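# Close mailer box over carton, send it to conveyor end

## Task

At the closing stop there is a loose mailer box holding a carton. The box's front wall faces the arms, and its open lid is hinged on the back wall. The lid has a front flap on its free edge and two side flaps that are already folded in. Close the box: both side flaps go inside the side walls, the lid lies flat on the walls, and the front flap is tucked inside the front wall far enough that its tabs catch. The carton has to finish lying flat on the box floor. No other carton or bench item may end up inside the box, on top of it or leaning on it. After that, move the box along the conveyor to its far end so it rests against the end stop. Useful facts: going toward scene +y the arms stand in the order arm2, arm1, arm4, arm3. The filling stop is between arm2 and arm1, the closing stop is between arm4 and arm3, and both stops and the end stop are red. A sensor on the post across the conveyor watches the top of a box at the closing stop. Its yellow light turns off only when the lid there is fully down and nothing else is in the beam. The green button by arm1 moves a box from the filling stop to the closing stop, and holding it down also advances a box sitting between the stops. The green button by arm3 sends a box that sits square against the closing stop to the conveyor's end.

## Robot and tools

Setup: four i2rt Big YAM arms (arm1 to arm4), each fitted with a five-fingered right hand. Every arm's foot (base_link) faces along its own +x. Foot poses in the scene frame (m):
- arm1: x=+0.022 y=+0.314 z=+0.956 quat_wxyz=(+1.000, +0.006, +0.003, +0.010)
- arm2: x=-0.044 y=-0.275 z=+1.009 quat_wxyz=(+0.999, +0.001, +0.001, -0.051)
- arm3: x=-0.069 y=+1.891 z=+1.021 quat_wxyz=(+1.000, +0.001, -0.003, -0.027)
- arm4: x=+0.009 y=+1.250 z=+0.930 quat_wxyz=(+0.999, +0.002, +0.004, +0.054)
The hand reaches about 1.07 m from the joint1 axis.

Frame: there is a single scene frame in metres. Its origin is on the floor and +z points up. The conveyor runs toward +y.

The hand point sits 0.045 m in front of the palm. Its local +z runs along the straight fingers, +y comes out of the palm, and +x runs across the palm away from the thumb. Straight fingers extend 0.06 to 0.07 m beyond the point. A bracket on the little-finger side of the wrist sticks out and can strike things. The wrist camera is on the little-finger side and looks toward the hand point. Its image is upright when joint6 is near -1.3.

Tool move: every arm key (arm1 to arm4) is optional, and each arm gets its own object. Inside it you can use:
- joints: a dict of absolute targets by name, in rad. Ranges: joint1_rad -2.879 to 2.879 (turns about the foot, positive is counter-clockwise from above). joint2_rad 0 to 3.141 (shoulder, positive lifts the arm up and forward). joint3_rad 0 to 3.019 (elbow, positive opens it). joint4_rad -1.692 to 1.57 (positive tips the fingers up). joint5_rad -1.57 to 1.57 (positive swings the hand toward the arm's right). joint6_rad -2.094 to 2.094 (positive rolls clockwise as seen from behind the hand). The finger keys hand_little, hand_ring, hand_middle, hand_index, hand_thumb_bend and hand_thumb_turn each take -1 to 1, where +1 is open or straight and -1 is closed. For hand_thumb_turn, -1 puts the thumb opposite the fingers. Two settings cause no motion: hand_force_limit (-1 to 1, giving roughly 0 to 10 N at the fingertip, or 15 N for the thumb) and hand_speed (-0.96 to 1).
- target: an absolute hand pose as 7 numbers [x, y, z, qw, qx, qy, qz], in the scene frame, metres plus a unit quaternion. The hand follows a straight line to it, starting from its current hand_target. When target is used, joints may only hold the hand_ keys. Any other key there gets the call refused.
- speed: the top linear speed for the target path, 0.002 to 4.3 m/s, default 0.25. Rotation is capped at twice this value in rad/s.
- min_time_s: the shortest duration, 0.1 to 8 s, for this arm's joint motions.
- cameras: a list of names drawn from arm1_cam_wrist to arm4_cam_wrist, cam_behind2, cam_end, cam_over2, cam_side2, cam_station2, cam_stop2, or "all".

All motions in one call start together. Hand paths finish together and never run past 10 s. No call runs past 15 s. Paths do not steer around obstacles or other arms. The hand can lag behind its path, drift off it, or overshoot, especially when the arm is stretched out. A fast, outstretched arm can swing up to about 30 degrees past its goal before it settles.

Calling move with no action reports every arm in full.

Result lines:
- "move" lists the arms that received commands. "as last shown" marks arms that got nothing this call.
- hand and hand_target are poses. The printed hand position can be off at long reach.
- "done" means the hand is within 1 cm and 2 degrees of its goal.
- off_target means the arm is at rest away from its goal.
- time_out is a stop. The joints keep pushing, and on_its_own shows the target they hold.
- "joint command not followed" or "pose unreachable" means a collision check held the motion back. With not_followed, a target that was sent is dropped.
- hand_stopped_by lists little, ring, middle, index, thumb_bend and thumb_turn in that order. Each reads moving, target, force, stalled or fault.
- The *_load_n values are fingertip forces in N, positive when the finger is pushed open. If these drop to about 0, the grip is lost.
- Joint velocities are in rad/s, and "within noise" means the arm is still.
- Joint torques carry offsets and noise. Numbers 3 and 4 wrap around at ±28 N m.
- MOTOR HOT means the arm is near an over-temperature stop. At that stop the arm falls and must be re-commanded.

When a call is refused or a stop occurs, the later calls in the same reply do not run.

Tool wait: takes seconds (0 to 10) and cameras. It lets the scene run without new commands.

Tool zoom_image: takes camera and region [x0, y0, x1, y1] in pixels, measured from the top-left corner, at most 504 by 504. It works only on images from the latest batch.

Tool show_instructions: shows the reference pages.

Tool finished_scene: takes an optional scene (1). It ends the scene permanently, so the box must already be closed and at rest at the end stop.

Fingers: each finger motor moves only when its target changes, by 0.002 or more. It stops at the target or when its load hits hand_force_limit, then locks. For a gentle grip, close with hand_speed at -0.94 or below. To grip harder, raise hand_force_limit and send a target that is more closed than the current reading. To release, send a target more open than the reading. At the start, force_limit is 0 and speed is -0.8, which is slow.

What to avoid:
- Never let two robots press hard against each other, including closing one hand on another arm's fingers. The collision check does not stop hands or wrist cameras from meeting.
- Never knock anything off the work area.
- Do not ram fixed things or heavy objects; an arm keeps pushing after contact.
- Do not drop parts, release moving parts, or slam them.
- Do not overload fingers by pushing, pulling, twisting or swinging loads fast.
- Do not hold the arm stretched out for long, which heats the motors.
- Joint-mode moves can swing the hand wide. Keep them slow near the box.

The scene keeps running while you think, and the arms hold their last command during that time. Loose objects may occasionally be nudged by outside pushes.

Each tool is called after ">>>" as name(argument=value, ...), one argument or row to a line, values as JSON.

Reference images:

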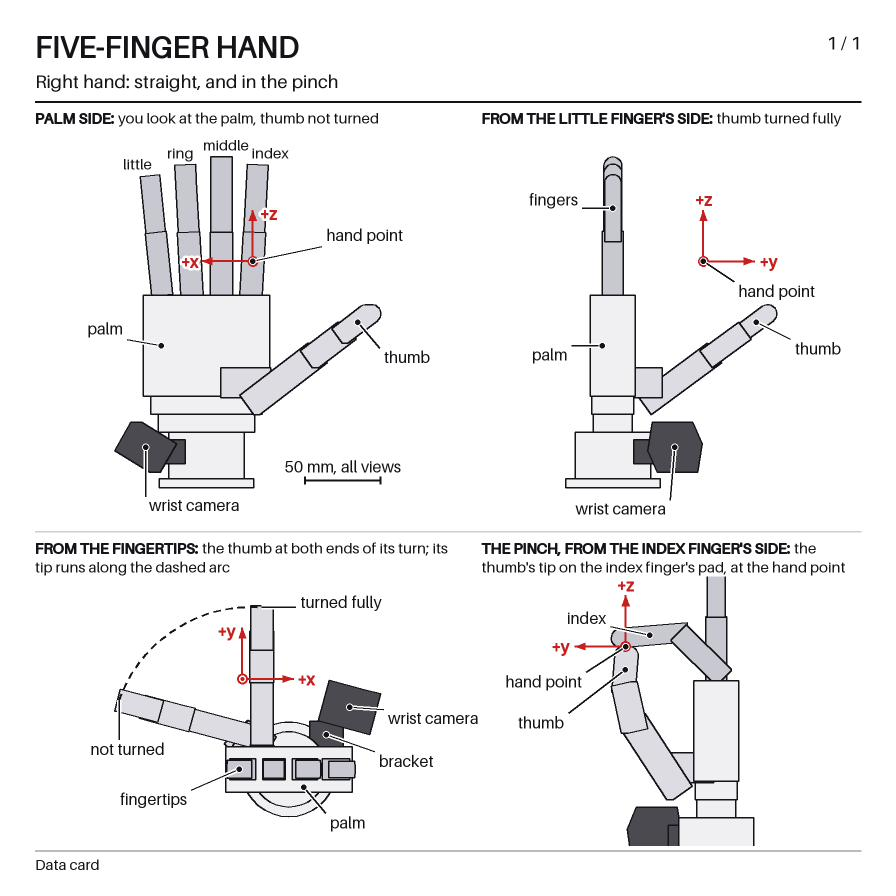

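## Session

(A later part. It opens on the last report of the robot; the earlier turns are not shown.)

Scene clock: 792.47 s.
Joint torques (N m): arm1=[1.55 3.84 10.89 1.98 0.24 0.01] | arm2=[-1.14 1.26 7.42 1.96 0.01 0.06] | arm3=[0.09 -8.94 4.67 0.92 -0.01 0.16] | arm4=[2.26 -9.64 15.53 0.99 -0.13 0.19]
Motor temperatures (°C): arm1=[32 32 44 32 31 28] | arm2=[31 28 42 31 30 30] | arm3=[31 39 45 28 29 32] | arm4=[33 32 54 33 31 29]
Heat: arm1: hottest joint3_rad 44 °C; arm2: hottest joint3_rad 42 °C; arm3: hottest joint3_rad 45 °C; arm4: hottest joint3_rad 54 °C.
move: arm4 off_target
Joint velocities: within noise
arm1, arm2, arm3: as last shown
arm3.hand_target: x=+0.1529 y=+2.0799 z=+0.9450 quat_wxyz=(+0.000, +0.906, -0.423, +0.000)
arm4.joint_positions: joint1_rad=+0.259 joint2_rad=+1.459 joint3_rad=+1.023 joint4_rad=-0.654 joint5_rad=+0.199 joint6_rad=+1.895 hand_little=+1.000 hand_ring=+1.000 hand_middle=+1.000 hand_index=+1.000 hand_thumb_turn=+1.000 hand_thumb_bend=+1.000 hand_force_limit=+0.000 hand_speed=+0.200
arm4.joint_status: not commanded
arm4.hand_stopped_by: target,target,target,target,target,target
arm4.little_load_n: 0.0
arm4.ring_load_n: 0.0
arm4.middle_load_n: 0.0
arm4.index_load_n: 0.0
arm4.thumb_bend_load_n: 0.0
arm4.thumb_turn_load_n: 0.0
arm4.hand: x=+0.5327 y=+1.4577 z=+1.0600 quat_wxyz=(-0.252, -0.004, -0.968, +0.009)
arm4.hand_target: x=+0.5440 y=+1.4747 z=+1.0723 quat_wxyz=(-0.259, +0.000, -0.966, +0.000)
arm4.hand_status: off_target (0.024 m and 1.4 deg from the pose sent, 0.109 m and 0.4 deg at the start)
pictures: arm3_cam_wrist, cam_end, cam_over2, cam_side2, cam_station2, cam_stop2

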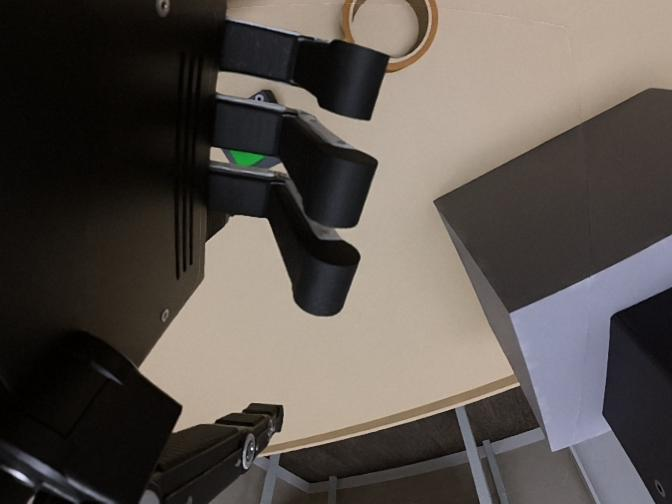

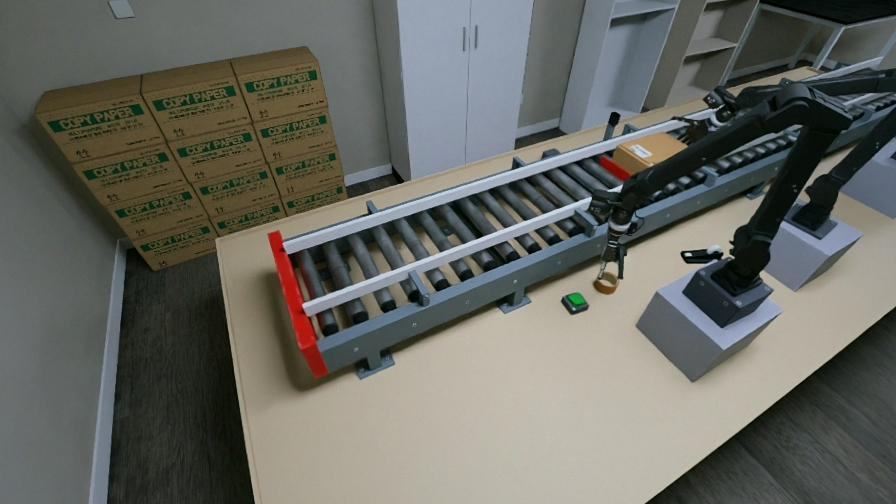

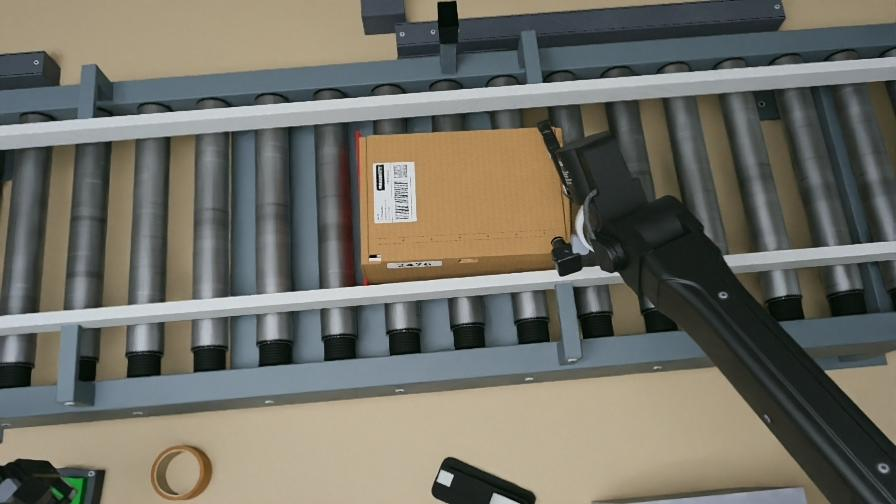

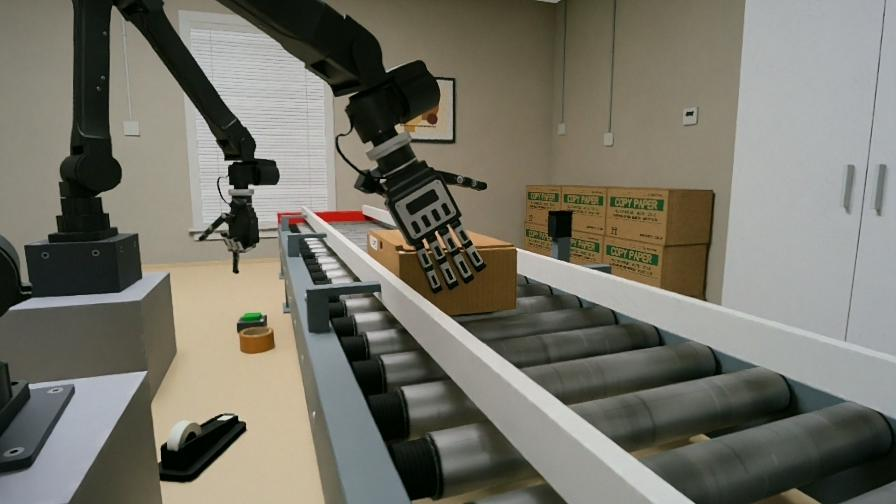

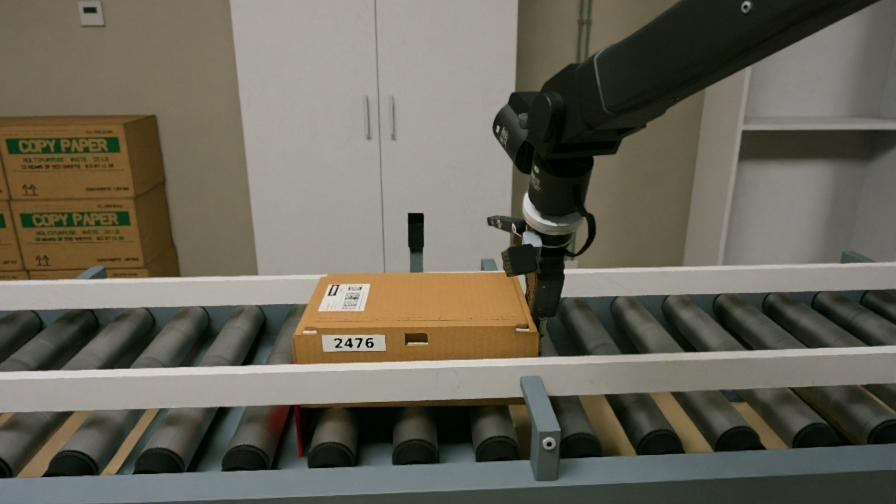

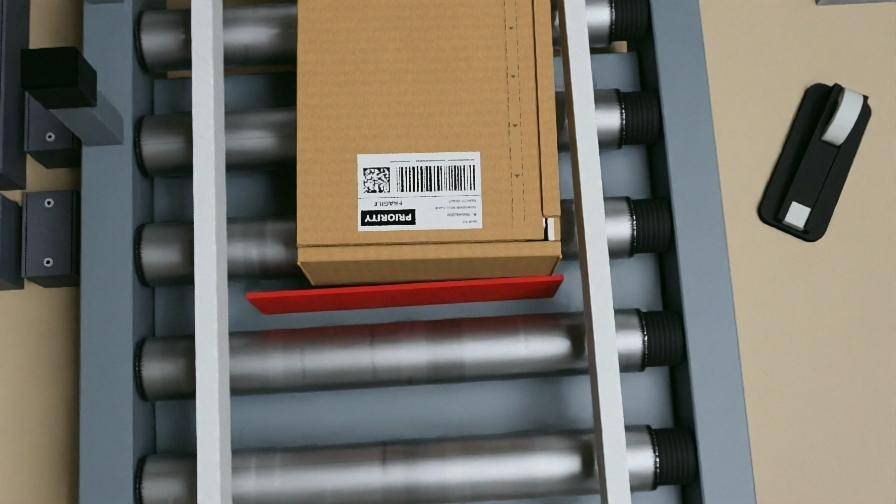

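>>> move(
  arm4={"target": [0.585, 1.44, 1.075, 0.2588, 0, 0.9659, 0], "speed": 0.1},
)

>>> move(
  arm4={"target": [0.585, 1.478, 1.075, 0.2588, 0, 0.9659, 0], "speed": 0.06},
  arm3={"target": [0.162, 2.115, 0.96, 0, 0.9063, -0.4226, 0], "speed": 0.1},
  cameras=["cam_station2", "cam_over2", "cam_side2", "cam_stop2", "arm3_cam_wrist", "cam_end"],
)

>>> zoom_image(
  camera="cam_stop2",
  region=[230, 120, 620, 330],
)

>>> zoom_image(
  camera="cam_end",
  region=[500, 180, 700, 350],
)

Scene clock: 804.20 s.
Joint torques (N m): arm1=[1.55 3.84 10.91 1.96 0.25 0.01] | arm2=[-1.32 1.55 7.24 1.87 0.01 0.04] | arm3=[0.03 -8.94 4.68 0.91 -0.01 0.16] | arm4=[0.03 -11.16 15.71 1.11 -0.1 -0.02]
Motor temperatures (°C): arm1=[32 32 44 32 31 28] | arm2=[31 28 42 31 30 30] | arm3=[31 38 43 28 29 32] | arm4=[33 33 55 32 31 29]
Heat: arm1: hottest joint3_rad 44 °C; arm2: hottest joint3_rad 42 °C; arm3: hottest joint3_rad 43 °C; arm4: hottest joint3_rad 55 °C.
move: arm4 off_target
Joint velocities: within noise
arm1, arm2, arm3: as last shown
arm2.little_load_n: 0.5
arm3.middle_load_n: 0.5
arm4.joint_positions: joint1_rad=+0.183 joint2_rad=+1.524 joint3_rad=+1.098 joint4_rad=-0.657 joint5_rad=+0.148 joint6_rad=+1.826 hand_little=+1.000 hand_ring=+1.000 hand_middle=+1.000 hand_index=+1.000 hand_thumb_turn=+1.000 hand_thumb_bend=+1.000 hand_force_limit=+0.000 hand_speed=+0.200
arm4.joint_status: not commanded
arm4.hand_stopped_by: target,target,target,target,target,target
arm4.little_load_n: 0.0
arm4.ring_load_n: 0.0
arm4.middle_load_n: 0.0
arm4.index_load_n: 0.0
arm4.thumb_bend_load_n: 0.0
arm4.thumb_turn_load_n: 0.0
arm4.hand: x=+0.5667 y=+1.4376 z=+1.0599 quat_wxyz=(-0.247, -0.001, -0.969, +0.003)
arm4.hand_target: x=+0.5840 y=+1.4395 z=+1.0751 quat_wxyz=(-0.259, +0.000, -0.966, +0.000)
arm4.hand_status: off_target (0.024 m and 1.4 deg from the pose sent, 0.057 m and 1.4 deg at the start)
pictures: none

Scene clock: 805.37 s.
Joint torques (N m): arm1=[1.55 3.9 10.92 1.95 0.25 0.01] | arm2=[-0.97 1.03 7.57 2 0.08 0.05] | arm3=[-0.03 -8.94 7.05 0.06 -0.01 0.17] | arm4=[2.49 -11.34 16.05 1.14 -0.12 0.26]
Motor temperatures (°C): arm1=[32 32 44 32 31 28] | arm2=[31 28 42 31 30 30] | arm3=[31 38 44 28 29 32] | arm4=[33 33 55 32 31 29]
Heat: arm1: hottest joint3_rad 44 °C; arm2: hottest joint3_rad 42 °C; arm3: hottest joint3_rad 44 °C; arm4: hottest joint3_rad 55 °C.
move: arm3 off_target; arm4 off_target
Joint velocities: within noise
arm1.joint_positions: joint1_rad=-0.025 joint2_rad=+0.634 joint3_rad=+1.383 joint4_rad=-1.230 joint5_rad=-0.017 joint6_rad=-1.093 hand_little=+1.000 hand_ring=+1.000 hand_middle=+1.000 hand_index=+1.000 hand_thumb_turn=+1.000 hand_thumb_bend=+1.000 hand_force_limit=+0.000 hand_speed=-0.800
arm1.joint_status: not commanded
arm1.hand_stopped_by: target,target,target,target,target,target
arm1.little_load_n: 0.0
arm1.ring_load_n: 0.0
arm1.middle_load_n: 0.0
arm1.index_load_n: 0.0
arm1.thumb_bend_load_n: 0.0
arm1.thumb_turn_load_n: 0.0
arm1.hand: x=+0.2744 y=+0.2702 z=+1.4500 quat_wxyz=(-0.133, +0.832, -0.204, +0.498)
arm1.hand_target: x=+0.2737 y=+0.2701 z=+1.4626 quat_wxyz=(-0.136, +0.825, -0.202, +0.510)
arm1.hand_status: not commanded
arm2.joint_positions: joint1_rad=-0.037 joint2_rad=+0.598 joint3_rad=+1.420 joint4_rad=-1.348 joint5_rad=-0.058 joint6_rad=-1.135 hand_little=+1.000 hand_ring=+1.000 hand_middle=+1.000 hand_index=+1.000 hand_thumb_turn=+1.000 hand_thumb_bend=+1.000 hand_force_limit=+0.000 hand_speed=-0.800
arm2.joint_status: not commanded
arm2.hand_stopped_by: target,target,target,target,target,target
arm2.little_load_n: 0.0
arm2.ring_load_n: 0.0
arm2.middle_load_n: 0.0
arm2.index_load_n: 0.0
arm2.thumb_bend_load_n: 0.0
arm2.thumb_turn_load_n: 0.0
arm2.hand: x=+0.1645 y=-0.3360 z=+1.5061 quat_wxyz=(-0.099, +0.835, -0.233, +0.488)
arm2.hand_target: x=+0.1635 y=-0.3359 z=+1.5152 quat_wxyz=(-0.100, +0.830, -0.231, +0.498)
arm2.hand_status: not commanded
arm3.joint_positions: joint1_rad=+0.727 joint2_rad=+1.685 joint3_rad=+0.795 joint4_rad=-0.695 joint5_rad=+0.000 joint6_rad=-0.035 hand_little=-1.000 hand_ring=-1.000 hand_middle=-1.000 hand_index=+1.000 hand_thumb_turn=+1.000 hand_thumb_bend=+1.000 hand_force_limit=+0.000 hand_speed=+0.000
arm3.joint_status: not commanded
arm3.hand_stopped_by: target,target,target,target,target,target
arm3.little_load_n: 0.0
arm3.ring_load_n: 0.0
arm3.middle_load_n: 0.0
arm3.index_load_n: 0.0
arm3.thumb_bend_load_n: 0.0
arm3.thumb_turn_load_n: 0.0
arm3.hand: x=+0.1544 y=+2.1051 z=+0.9573 quat_wxyz=(+0.004, +0.908, -0.418, -0.001)
arm3.hand_target: x=+0.1620 y=+2.1149 z=+0.9602 quat_wxyz=(+0.000, +0.906, -0.423, +0.000)
arm3.hand_status: off_target (0.013 m and 0.7 deg from the pose sent, 0.043 m and 0.7 deg at the start)
arm4.joint_positions: joint1_rad=+0.231 joint2_rad=+1.550 joint3_rad=+1.130 joint4_rad=-0.676 joint5_rad=+0.186 joint6_rad=+1.866 hand_little=+1.000 hand_ring=+1.000 hand_middle=+1.000 hand_index=+1.000 hand_thumb_turn=+1.000 hand_thumb_bend=+1.000 hand_force_limit=+0.000 hand_speed=+0.200
arm4.joint_status: not commanded
arm4.hand_stopped_by: target,target,target,target,target,target
arm4.little_load_n: 0.0
arm4.ring_load_n: 0.0
arm4.middle_load_n: 0.0
arm4.index_load_n: -0.5
arm4.thumb_bend_load_n: 0.0
arm4.thumb_turn_load_n: 0.0
arm4.hand: x=+0.5698 y=+1.4586 z=+1.0597 quat_wxyz=(-0.247, -0.001, -0.969, +0.011)
arm4.hand_target: x=+0.5835 y=+1.4776 z=+1.0753 quat_wxyz=(-0.259, +0.000, -0.966, +0.000)
arm4.hand_status: off_target (0.029 m and 1.9 deg from the pose sent, 0.047 m and 1.4 deg at the start)
pictures: arm3_cam_wrist, cam_end, cam_over2, cam_side2, cam_station2, cam_stop2

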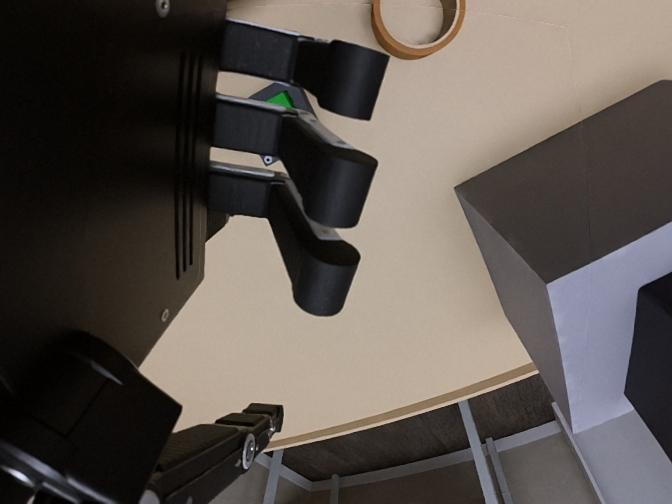

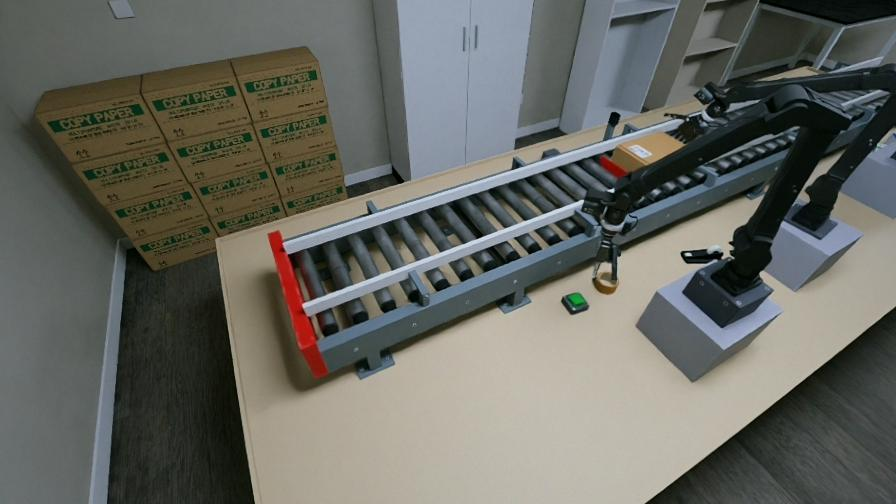

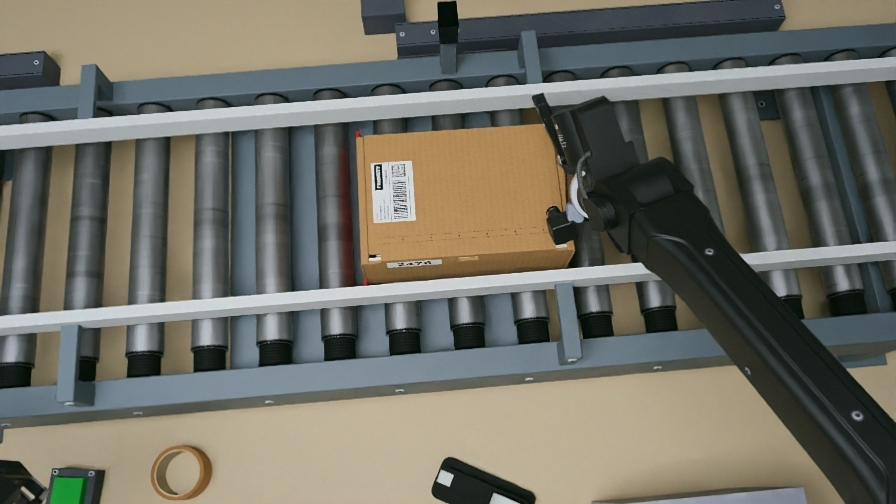

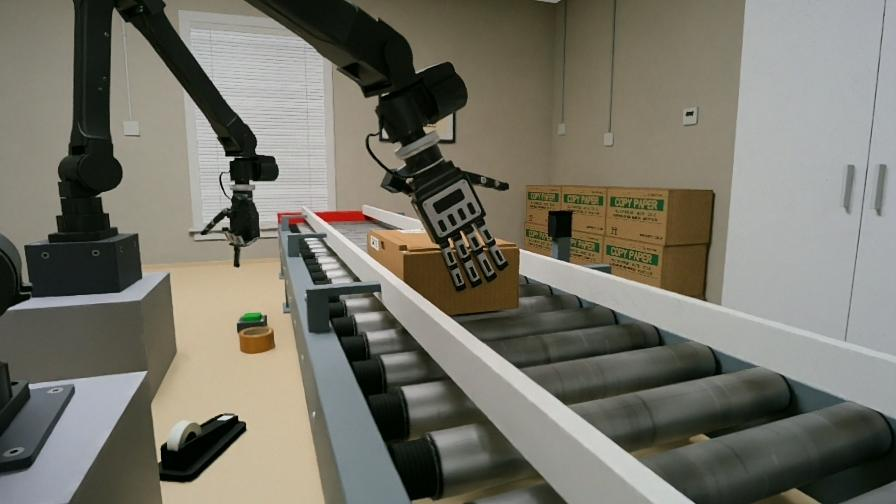

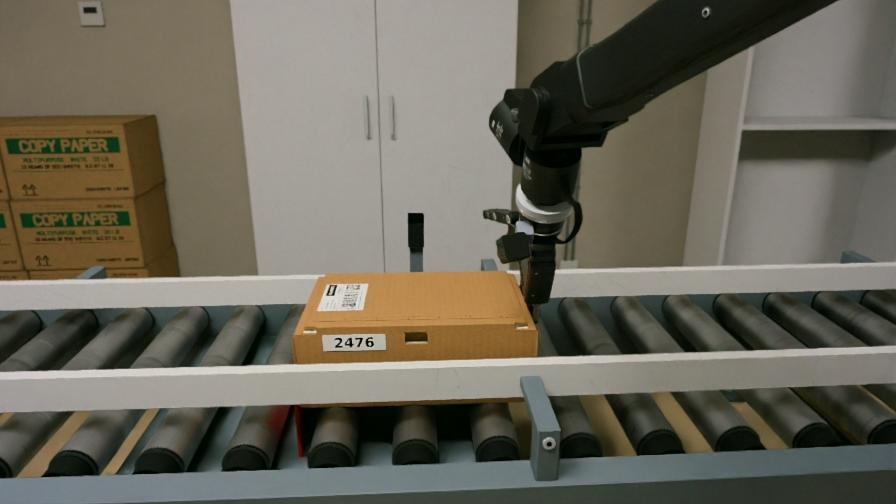

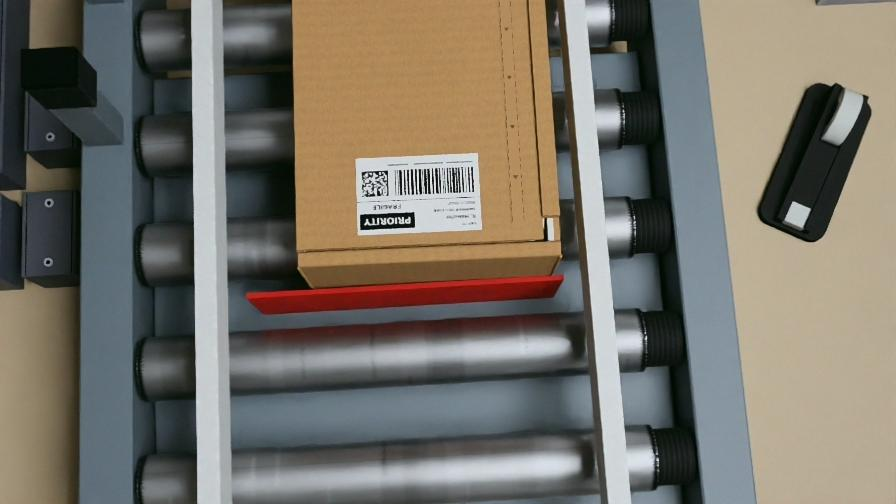

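Scaled by 1.292 from the camera's image (finer frame: 1280x720).

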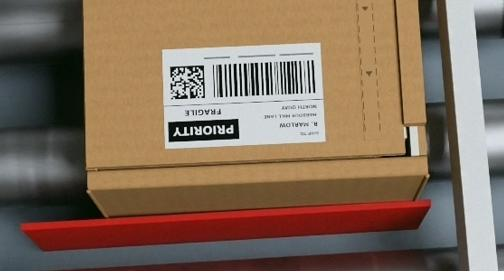

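Scaled by 2.520 from the camera's image (finer frame: 1280x720).

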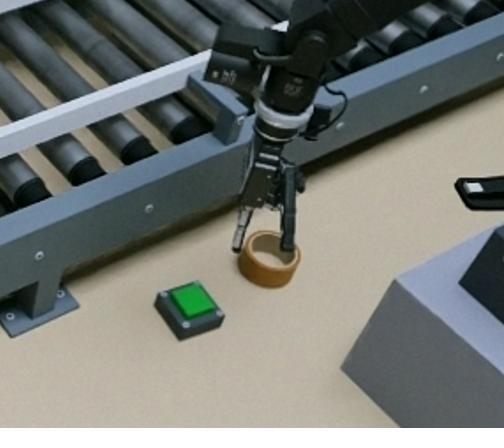

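>>> zoom_image(
  camera="cam_over2",
  region=[0, 400, 140, 504],
)

>>> zoom_image(
  camera="cam_side2",
  region=[180, 180, 320, 380],
)

>>> zoom_image(
  camera="arm3_cam_wrist",
  region=[200, 60, 400, 230],
)

Scaled by 3.600 from the camera's image (finer frame: 1280x720).

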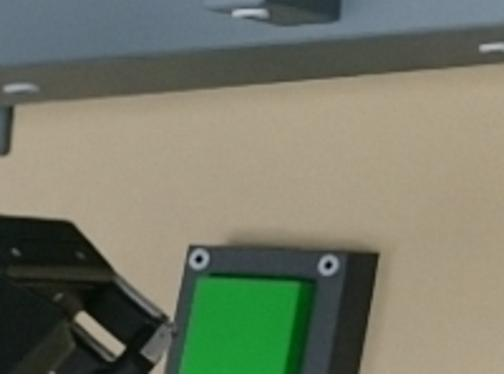

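Scaled by 2.520 from the camera's image (finer frame: 1280x720).

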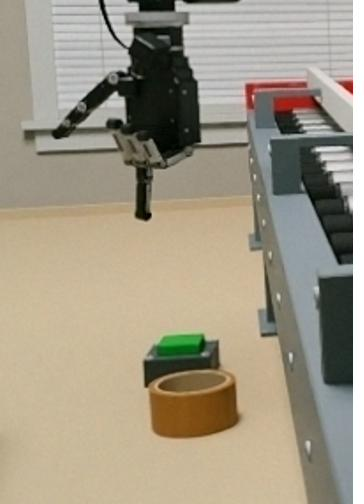

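Scaled by 2.520 from the camera's image (finer frame: 960x720).

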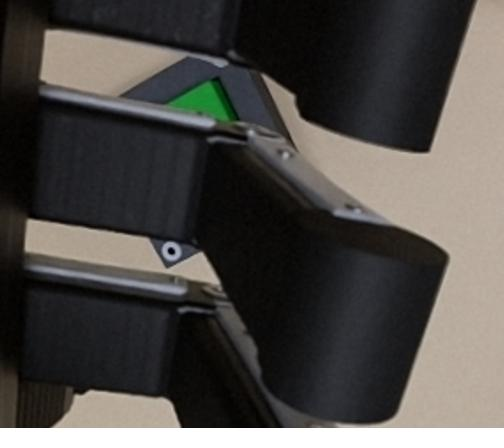

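>>> move(
  arm3={"target": [0.178, 2.113, 0.885, 0, 0.9063, -0.4226, 0], "speed": 0.1},
  arm4={"target": [0.57, 1.38, 1.09, 0.2588, 0, 0.9659, 0], "speed": 0.1},
  cameras=["cam_over2", "cam_side2", "cam_stop2", "arm3_cam_wrist", "cam_end"],
)

>>> zoom_image(
  camera="cam_stop2",
  region=[230, 120, 620, 330],
)

>>> zoom_image(
  camera="cam_end",
  region=[520, 220, 660, 340],
)

>>> zoom_image(
  camera="cam_side2",
  region=[180, 180, 320, 380],
)

>>> zoom_image(
  camera="cam_over2",
  region=[0, 400, 140, 504],
)

Scene clock: 845.17 s.
Joint torques (N m): arm1=[1.49 3.84 10.91 1.96 0.25 0.01] | arm2=[-0.56 1.32 7.27 1.85 0.03 0.05] | arm3=[-0.91 -10.81 5.53 0.87 0.02 -0.13] | arm4=[-0.15 -12.4 9.76 1.17 -0.14 -0.01]
Motor temperatures (°C): arm1=[32 32 44 32 31 28] | arm2=[31 28 42 31 30 30] | arm3=[31 38 44 28 28 32] | arm4=[33 33 58 32 31 29]
Heat: arm1: hottest joint3_rad 44 °C; arm2: hottest joint3_rad 42 °C; arm3: hottest joint3_rad 44 °C; arm4: hottest joint3_rad 58 °C.
move: arm3 off_target; arm4 off_target
Joint velocities: within noise
arm1, arm2: as last shown
arm3.joint_positions: joint1_rad=+0.711 joint2_rad=+1.900 joint3_rad=+0.807 joint4_rad=-0.517 joint5_rad=+0.000 joint6_rad=-0.035 hand_little=-1.000 hand_ring=-1.000 hand_middle=-1.000 hand_index=+1.000 hand_thumb_turn=+1.000 hand_thumb_bend=+1.000 hand_force_limit=+0.000 hand_speed=+0.000
arm3.joint_status: not commanded
arm3.hand_stopped_by: target,target,target,target,target,target
arm3.little_load_n: 0.0
arm3.ring_load_n: 0.5
arm3.middle_load_n: 0.0
arm3.index_load_n: 0.0
arm3.thumb_bend_load_n: 0.0
arm3.thumb_turn_load_n: 0.0
arm3.hand: x=+0.1620 y=+2.1046 z=+0.8844 quat_wxyz=(+0.015, +0.905, -0.426, -0.007)
arm3.hand_target: x=+0.1779 y=+2.1128 z=+0.8854 quat_wxyz=(+0.000, +0.906, -0.423, +0.000)
arm3.hand_status: off_target (0.018 m and 1.9 deg from the pose sent, 0.076 m and 0.7 deg at the start)
arm4.joint_positions: joint1_rad=+0.063 joint2_rad=+1.459 joint3_rad=+1.116 joint4_rad=-0.676 joint5_rad=+0.088 joint6_rad=+1.721 hand_little=+1.000 hand_ring=+1.000 hand_middle=+1.000 hand_index=+1.000 hand_thumb_turn=+1.000 hand_thumb_bend=+1.000 hand_force_limit=+0.000 hand_speed=+0.200
arm4.joint_status: not commanded
arm4.hand_stopped_by: target,target,target,target,target,target
arm4.little_load_n: 0.5
arm4.ring_load_n: 0.0
arm4.middle_load_n: 0.0
arm4.index_load_n: 0.0
arm4.thumb_bend_load_n: 0.0
arm4.thumb_turn_load_n: 0.0
arm4.hand: x=+0.5784 y=+1.3847 z=+1.1011 quat_wxyz=(-0.272, -0.003, -0.962, -0.003)
arm4.hand_target: x=+0.5700 y=+1.3801 z=+1.0900 quat_wxyz=(-0.259, +0.000, -0.966, +0.000)
arm4.hand_status: off_target (0.015 m and 1.6 deg from the pose sent, 0.084 m and 1.9 deg at the start)
pictures: arm3_cam_wrist, cam_end, cam_over2, cam_side2, cam_stop2

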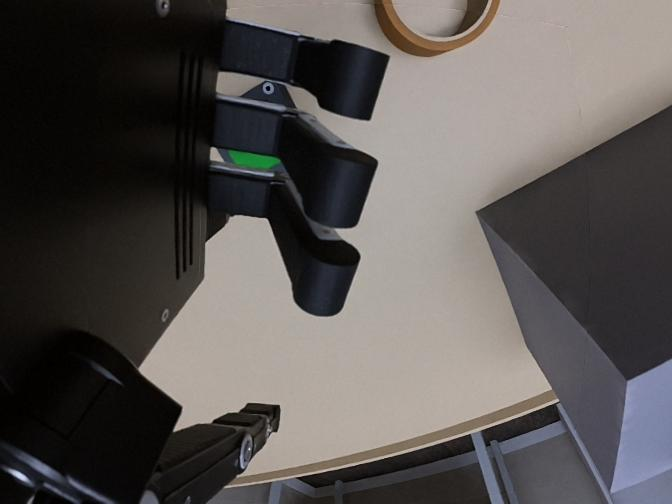

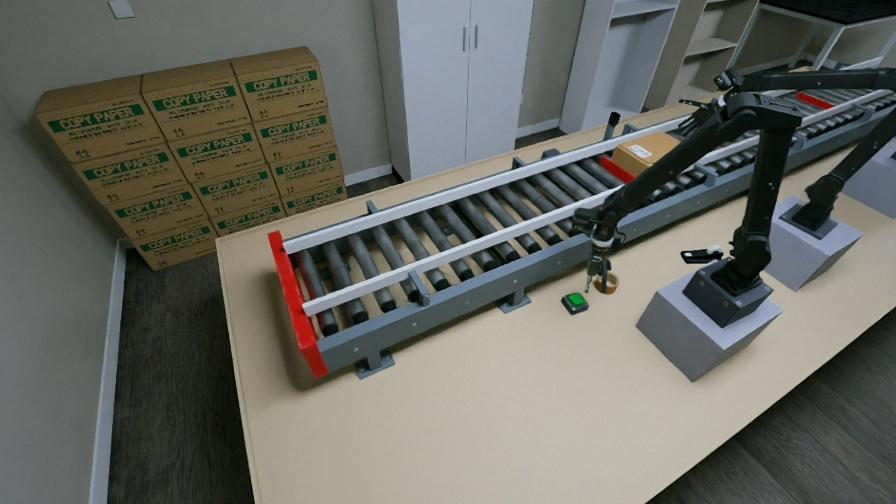

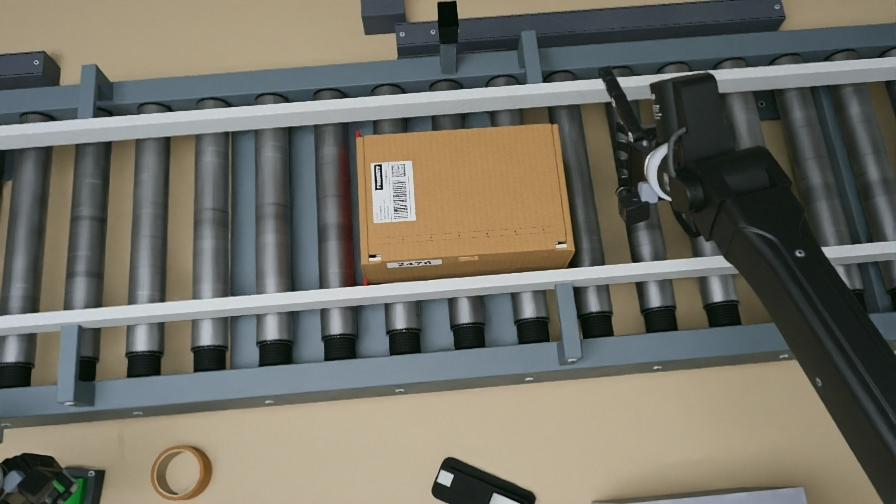

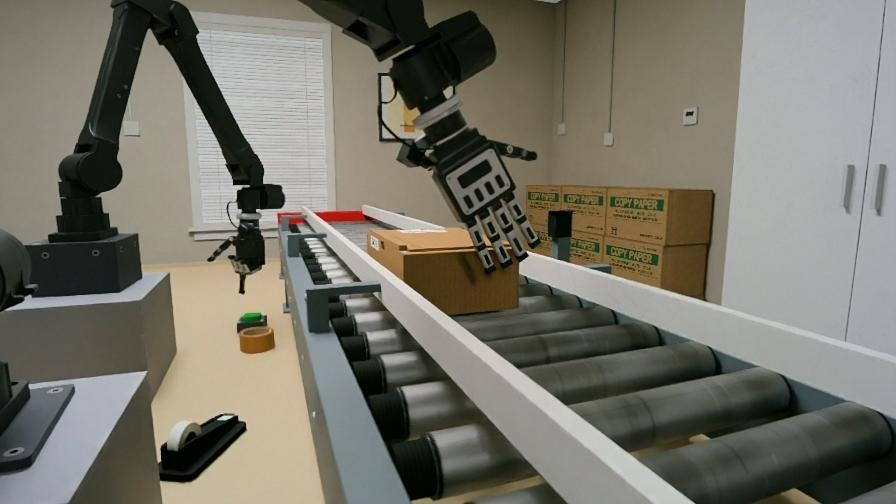

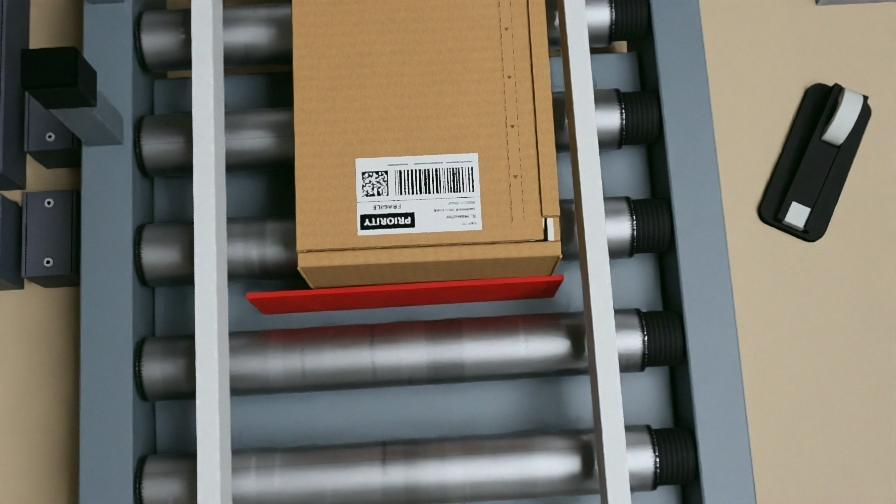

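Scaled by 1.292 from the camera's image (finer frame: 1280x720).

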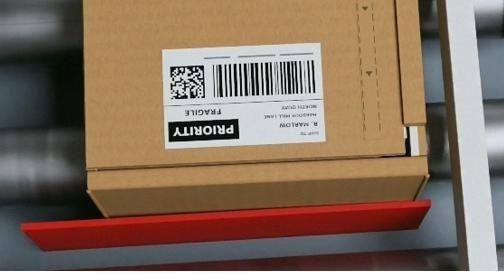

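Scaled by 3.600 from the camera's image (finer frame: 1280x720).

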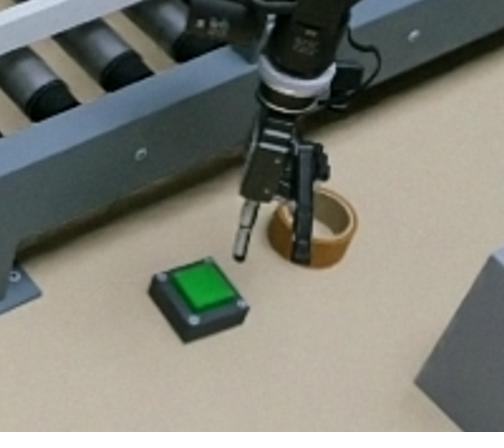

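Scaled by 2.520 from the camera's image (finer frame: 1280x720).

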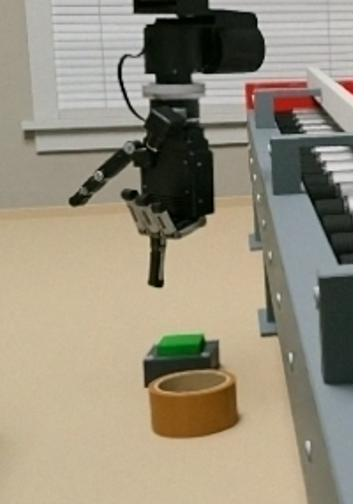

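Scaled by 3.600 from the camera's image (finer frame: 1280x720).

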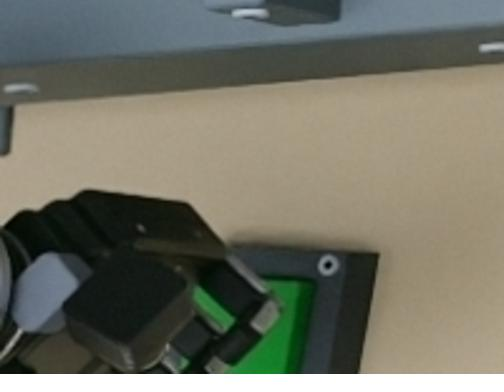

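>>> move(
  arm3={"target": [0.196, 2.130, 0.850, 0, 0.9063, -0.4226, 0], "speed": 0.08},
  cameras=["cam_over2", "cam_side2", "arm3_cam_wrist", "cam_end"],
)

>>> zoom_image(
  camera="cam_end",
  region=[520, 220, 660, 340],
)

>>> zoom_image(
  camera="cam_side2",
  region=[180, 180, 320, 380],
)

>>> zoom_image(
  camera="cam_over2",
  region=[0, 400, 140, 504],
)

Scene clock: 861.23 s.
Joint torques (N m): arm1=[1.49 3.9 10.92 1.96 0.24 0.01] | arm2=[-0.67 1.61 7.31 2.06 0.01 0.07] | arm3=[-0.62 -12.1 5.05 0.85 0.01 -0.07] | arm4=[-0.03 -12.34 9.66 1.17 -0.14 -0.01]
Motor temperatures (°C): arm1=[32 32 44 32 31 28] | arm2=[31 28 42 31 30 30] | arm3=[31 39 43 28 28 32] | arm4=[33 34 57 32 31 29]
Heat: arm1: hottest joint3_rad 44 °C; arm2: hottest joint3_rad 42 °C; arm3: hottest joint3_rad 43 °C; arm4: hottest joint3_rad 57 °C.
move: arm3 off_target
Joint velocities: within noise
arm1, arm2, arm4: as last shown
arm2.middle_load_n: -0.5
arm3.joint_positions: joint1_rad=+0.711 joint2_rad=+2.027 joint3_rad=+0.888 joint4_rad=-0.467 joint5_rad=+0.000 joint6_rad=-0.035 hand_little=-1.000 hand_ring=-1.000 hand_middle=-1.000 hand_index=+1.000 hand_thumb_turn=+1.000 hand_thumb_bend=+1.000 hand_force_limit=+0.000 hand_speed=+0.000
arm3.joint_status: not commanded
arm3.hand_stopped_by: target,target,target,target,target,target
arm3.little_load_n: 0.0
arm3.ring_load_n: 0.0
arm3.middle_load_n: 0.0
arm3.index_load_n: 0.0
arm3.thumb_bend_load_n: 0.0
arm3.thumb_turn_load_n: 0.0
arm3.hand: x=+0.1828 y=+2.1206 z=+0.8502 quat_wxyz=(+0.014, +0.905, -0.426, -0.006)
arm3.hand_target: x=+0.1959 y=+2.1298 z=+0.8504 quat_wxyz=(+0.000, +0.906, -0.423, +0.000)
arm3.hand_status: off_target (0.016 m and 1.8 deg from the pose sent, 0.055 m and 1.9 deg at the start)
arm4.joint_positions: joint1_rad=+0.063 joint2_rad=+1.459 joint3_rad=+1.116 joint4_rad=-0.676 joint5_rad=+0.088 joint6_rad=+1.720 hand_little=+1.000 hand_ring=+1.000 hand_middle=+1.000 hand_index=+1.000 hand_thumb_turn=+1.000 hand_thumb_bend=+1.000 hand_force_limit=+0.000 hand_speed=+0.200
arm4.little_load_n: 0.0
arm4.hand: x=+0.5783 y=+1.3847 z=+1.1011 quat_wxyz=(-0.272, -0.002, -0.962, -0.003)
pictures: arm3_cam_wrist, cam_end, cam_over2, cam_side2

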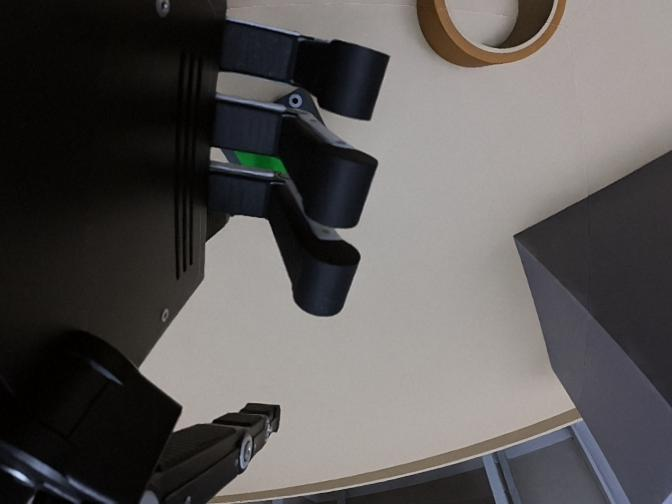

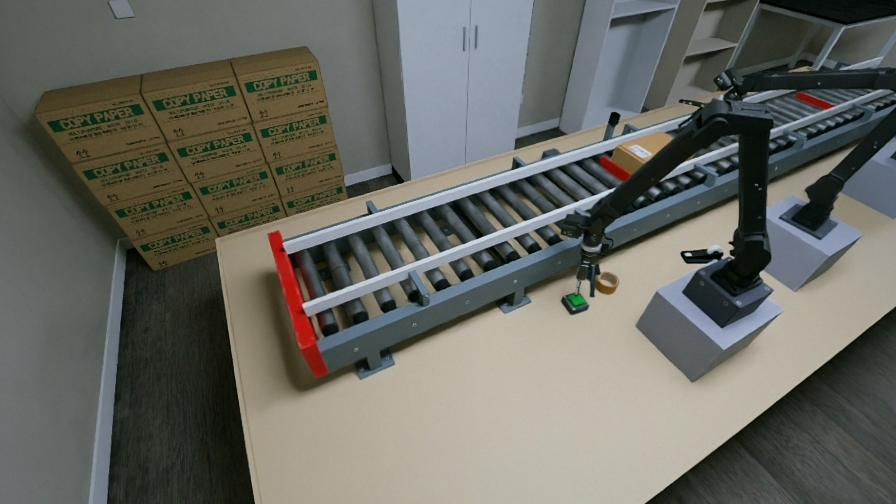

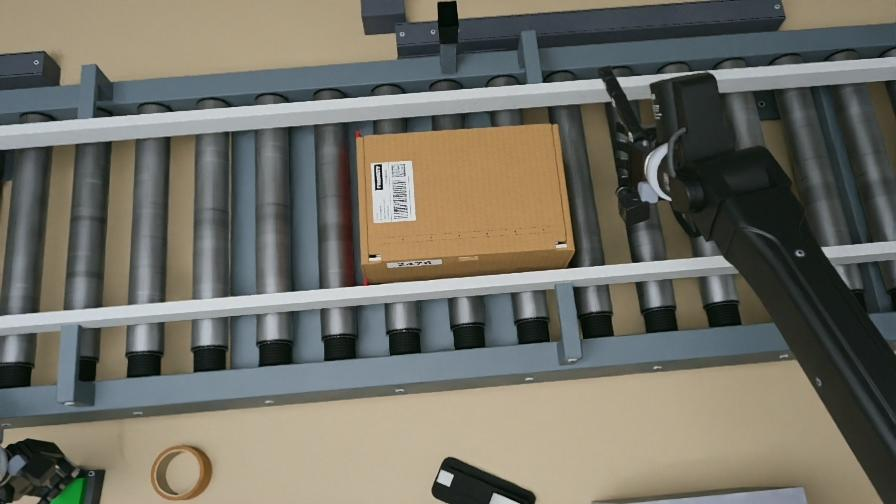

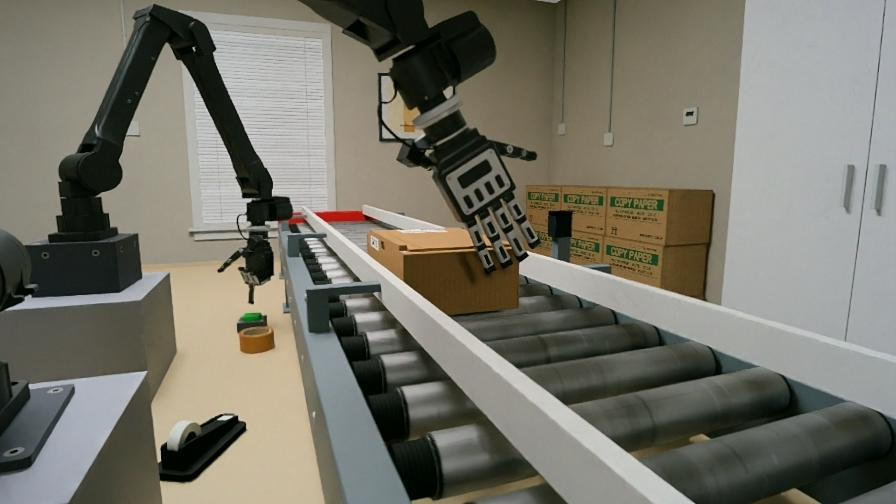

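Scaled by 3.600 from the camera's image (finer frame: 1280x720).

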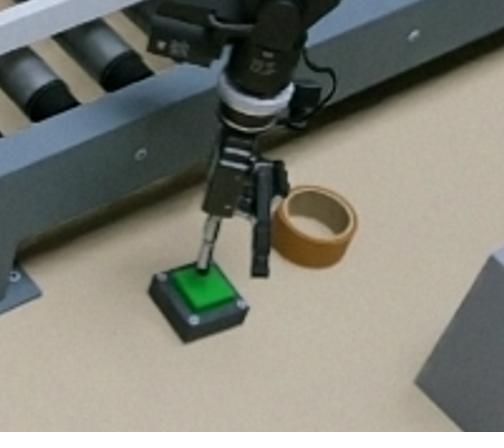

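Scaled by 2.520 from the camera's image (finer frame: 1280x720).

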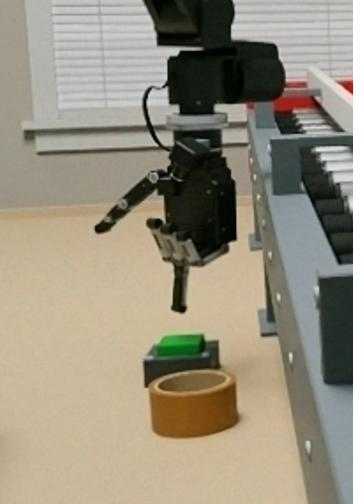

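Scaled by 3.600 from the camera's image (finer frame: 1280x720).

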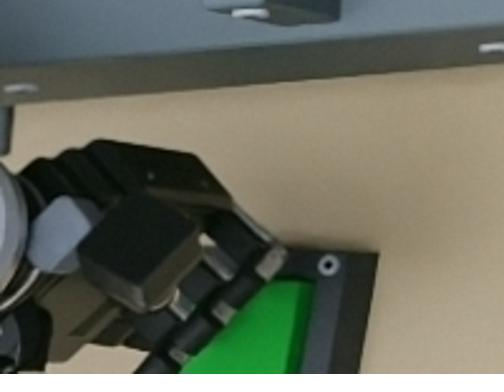

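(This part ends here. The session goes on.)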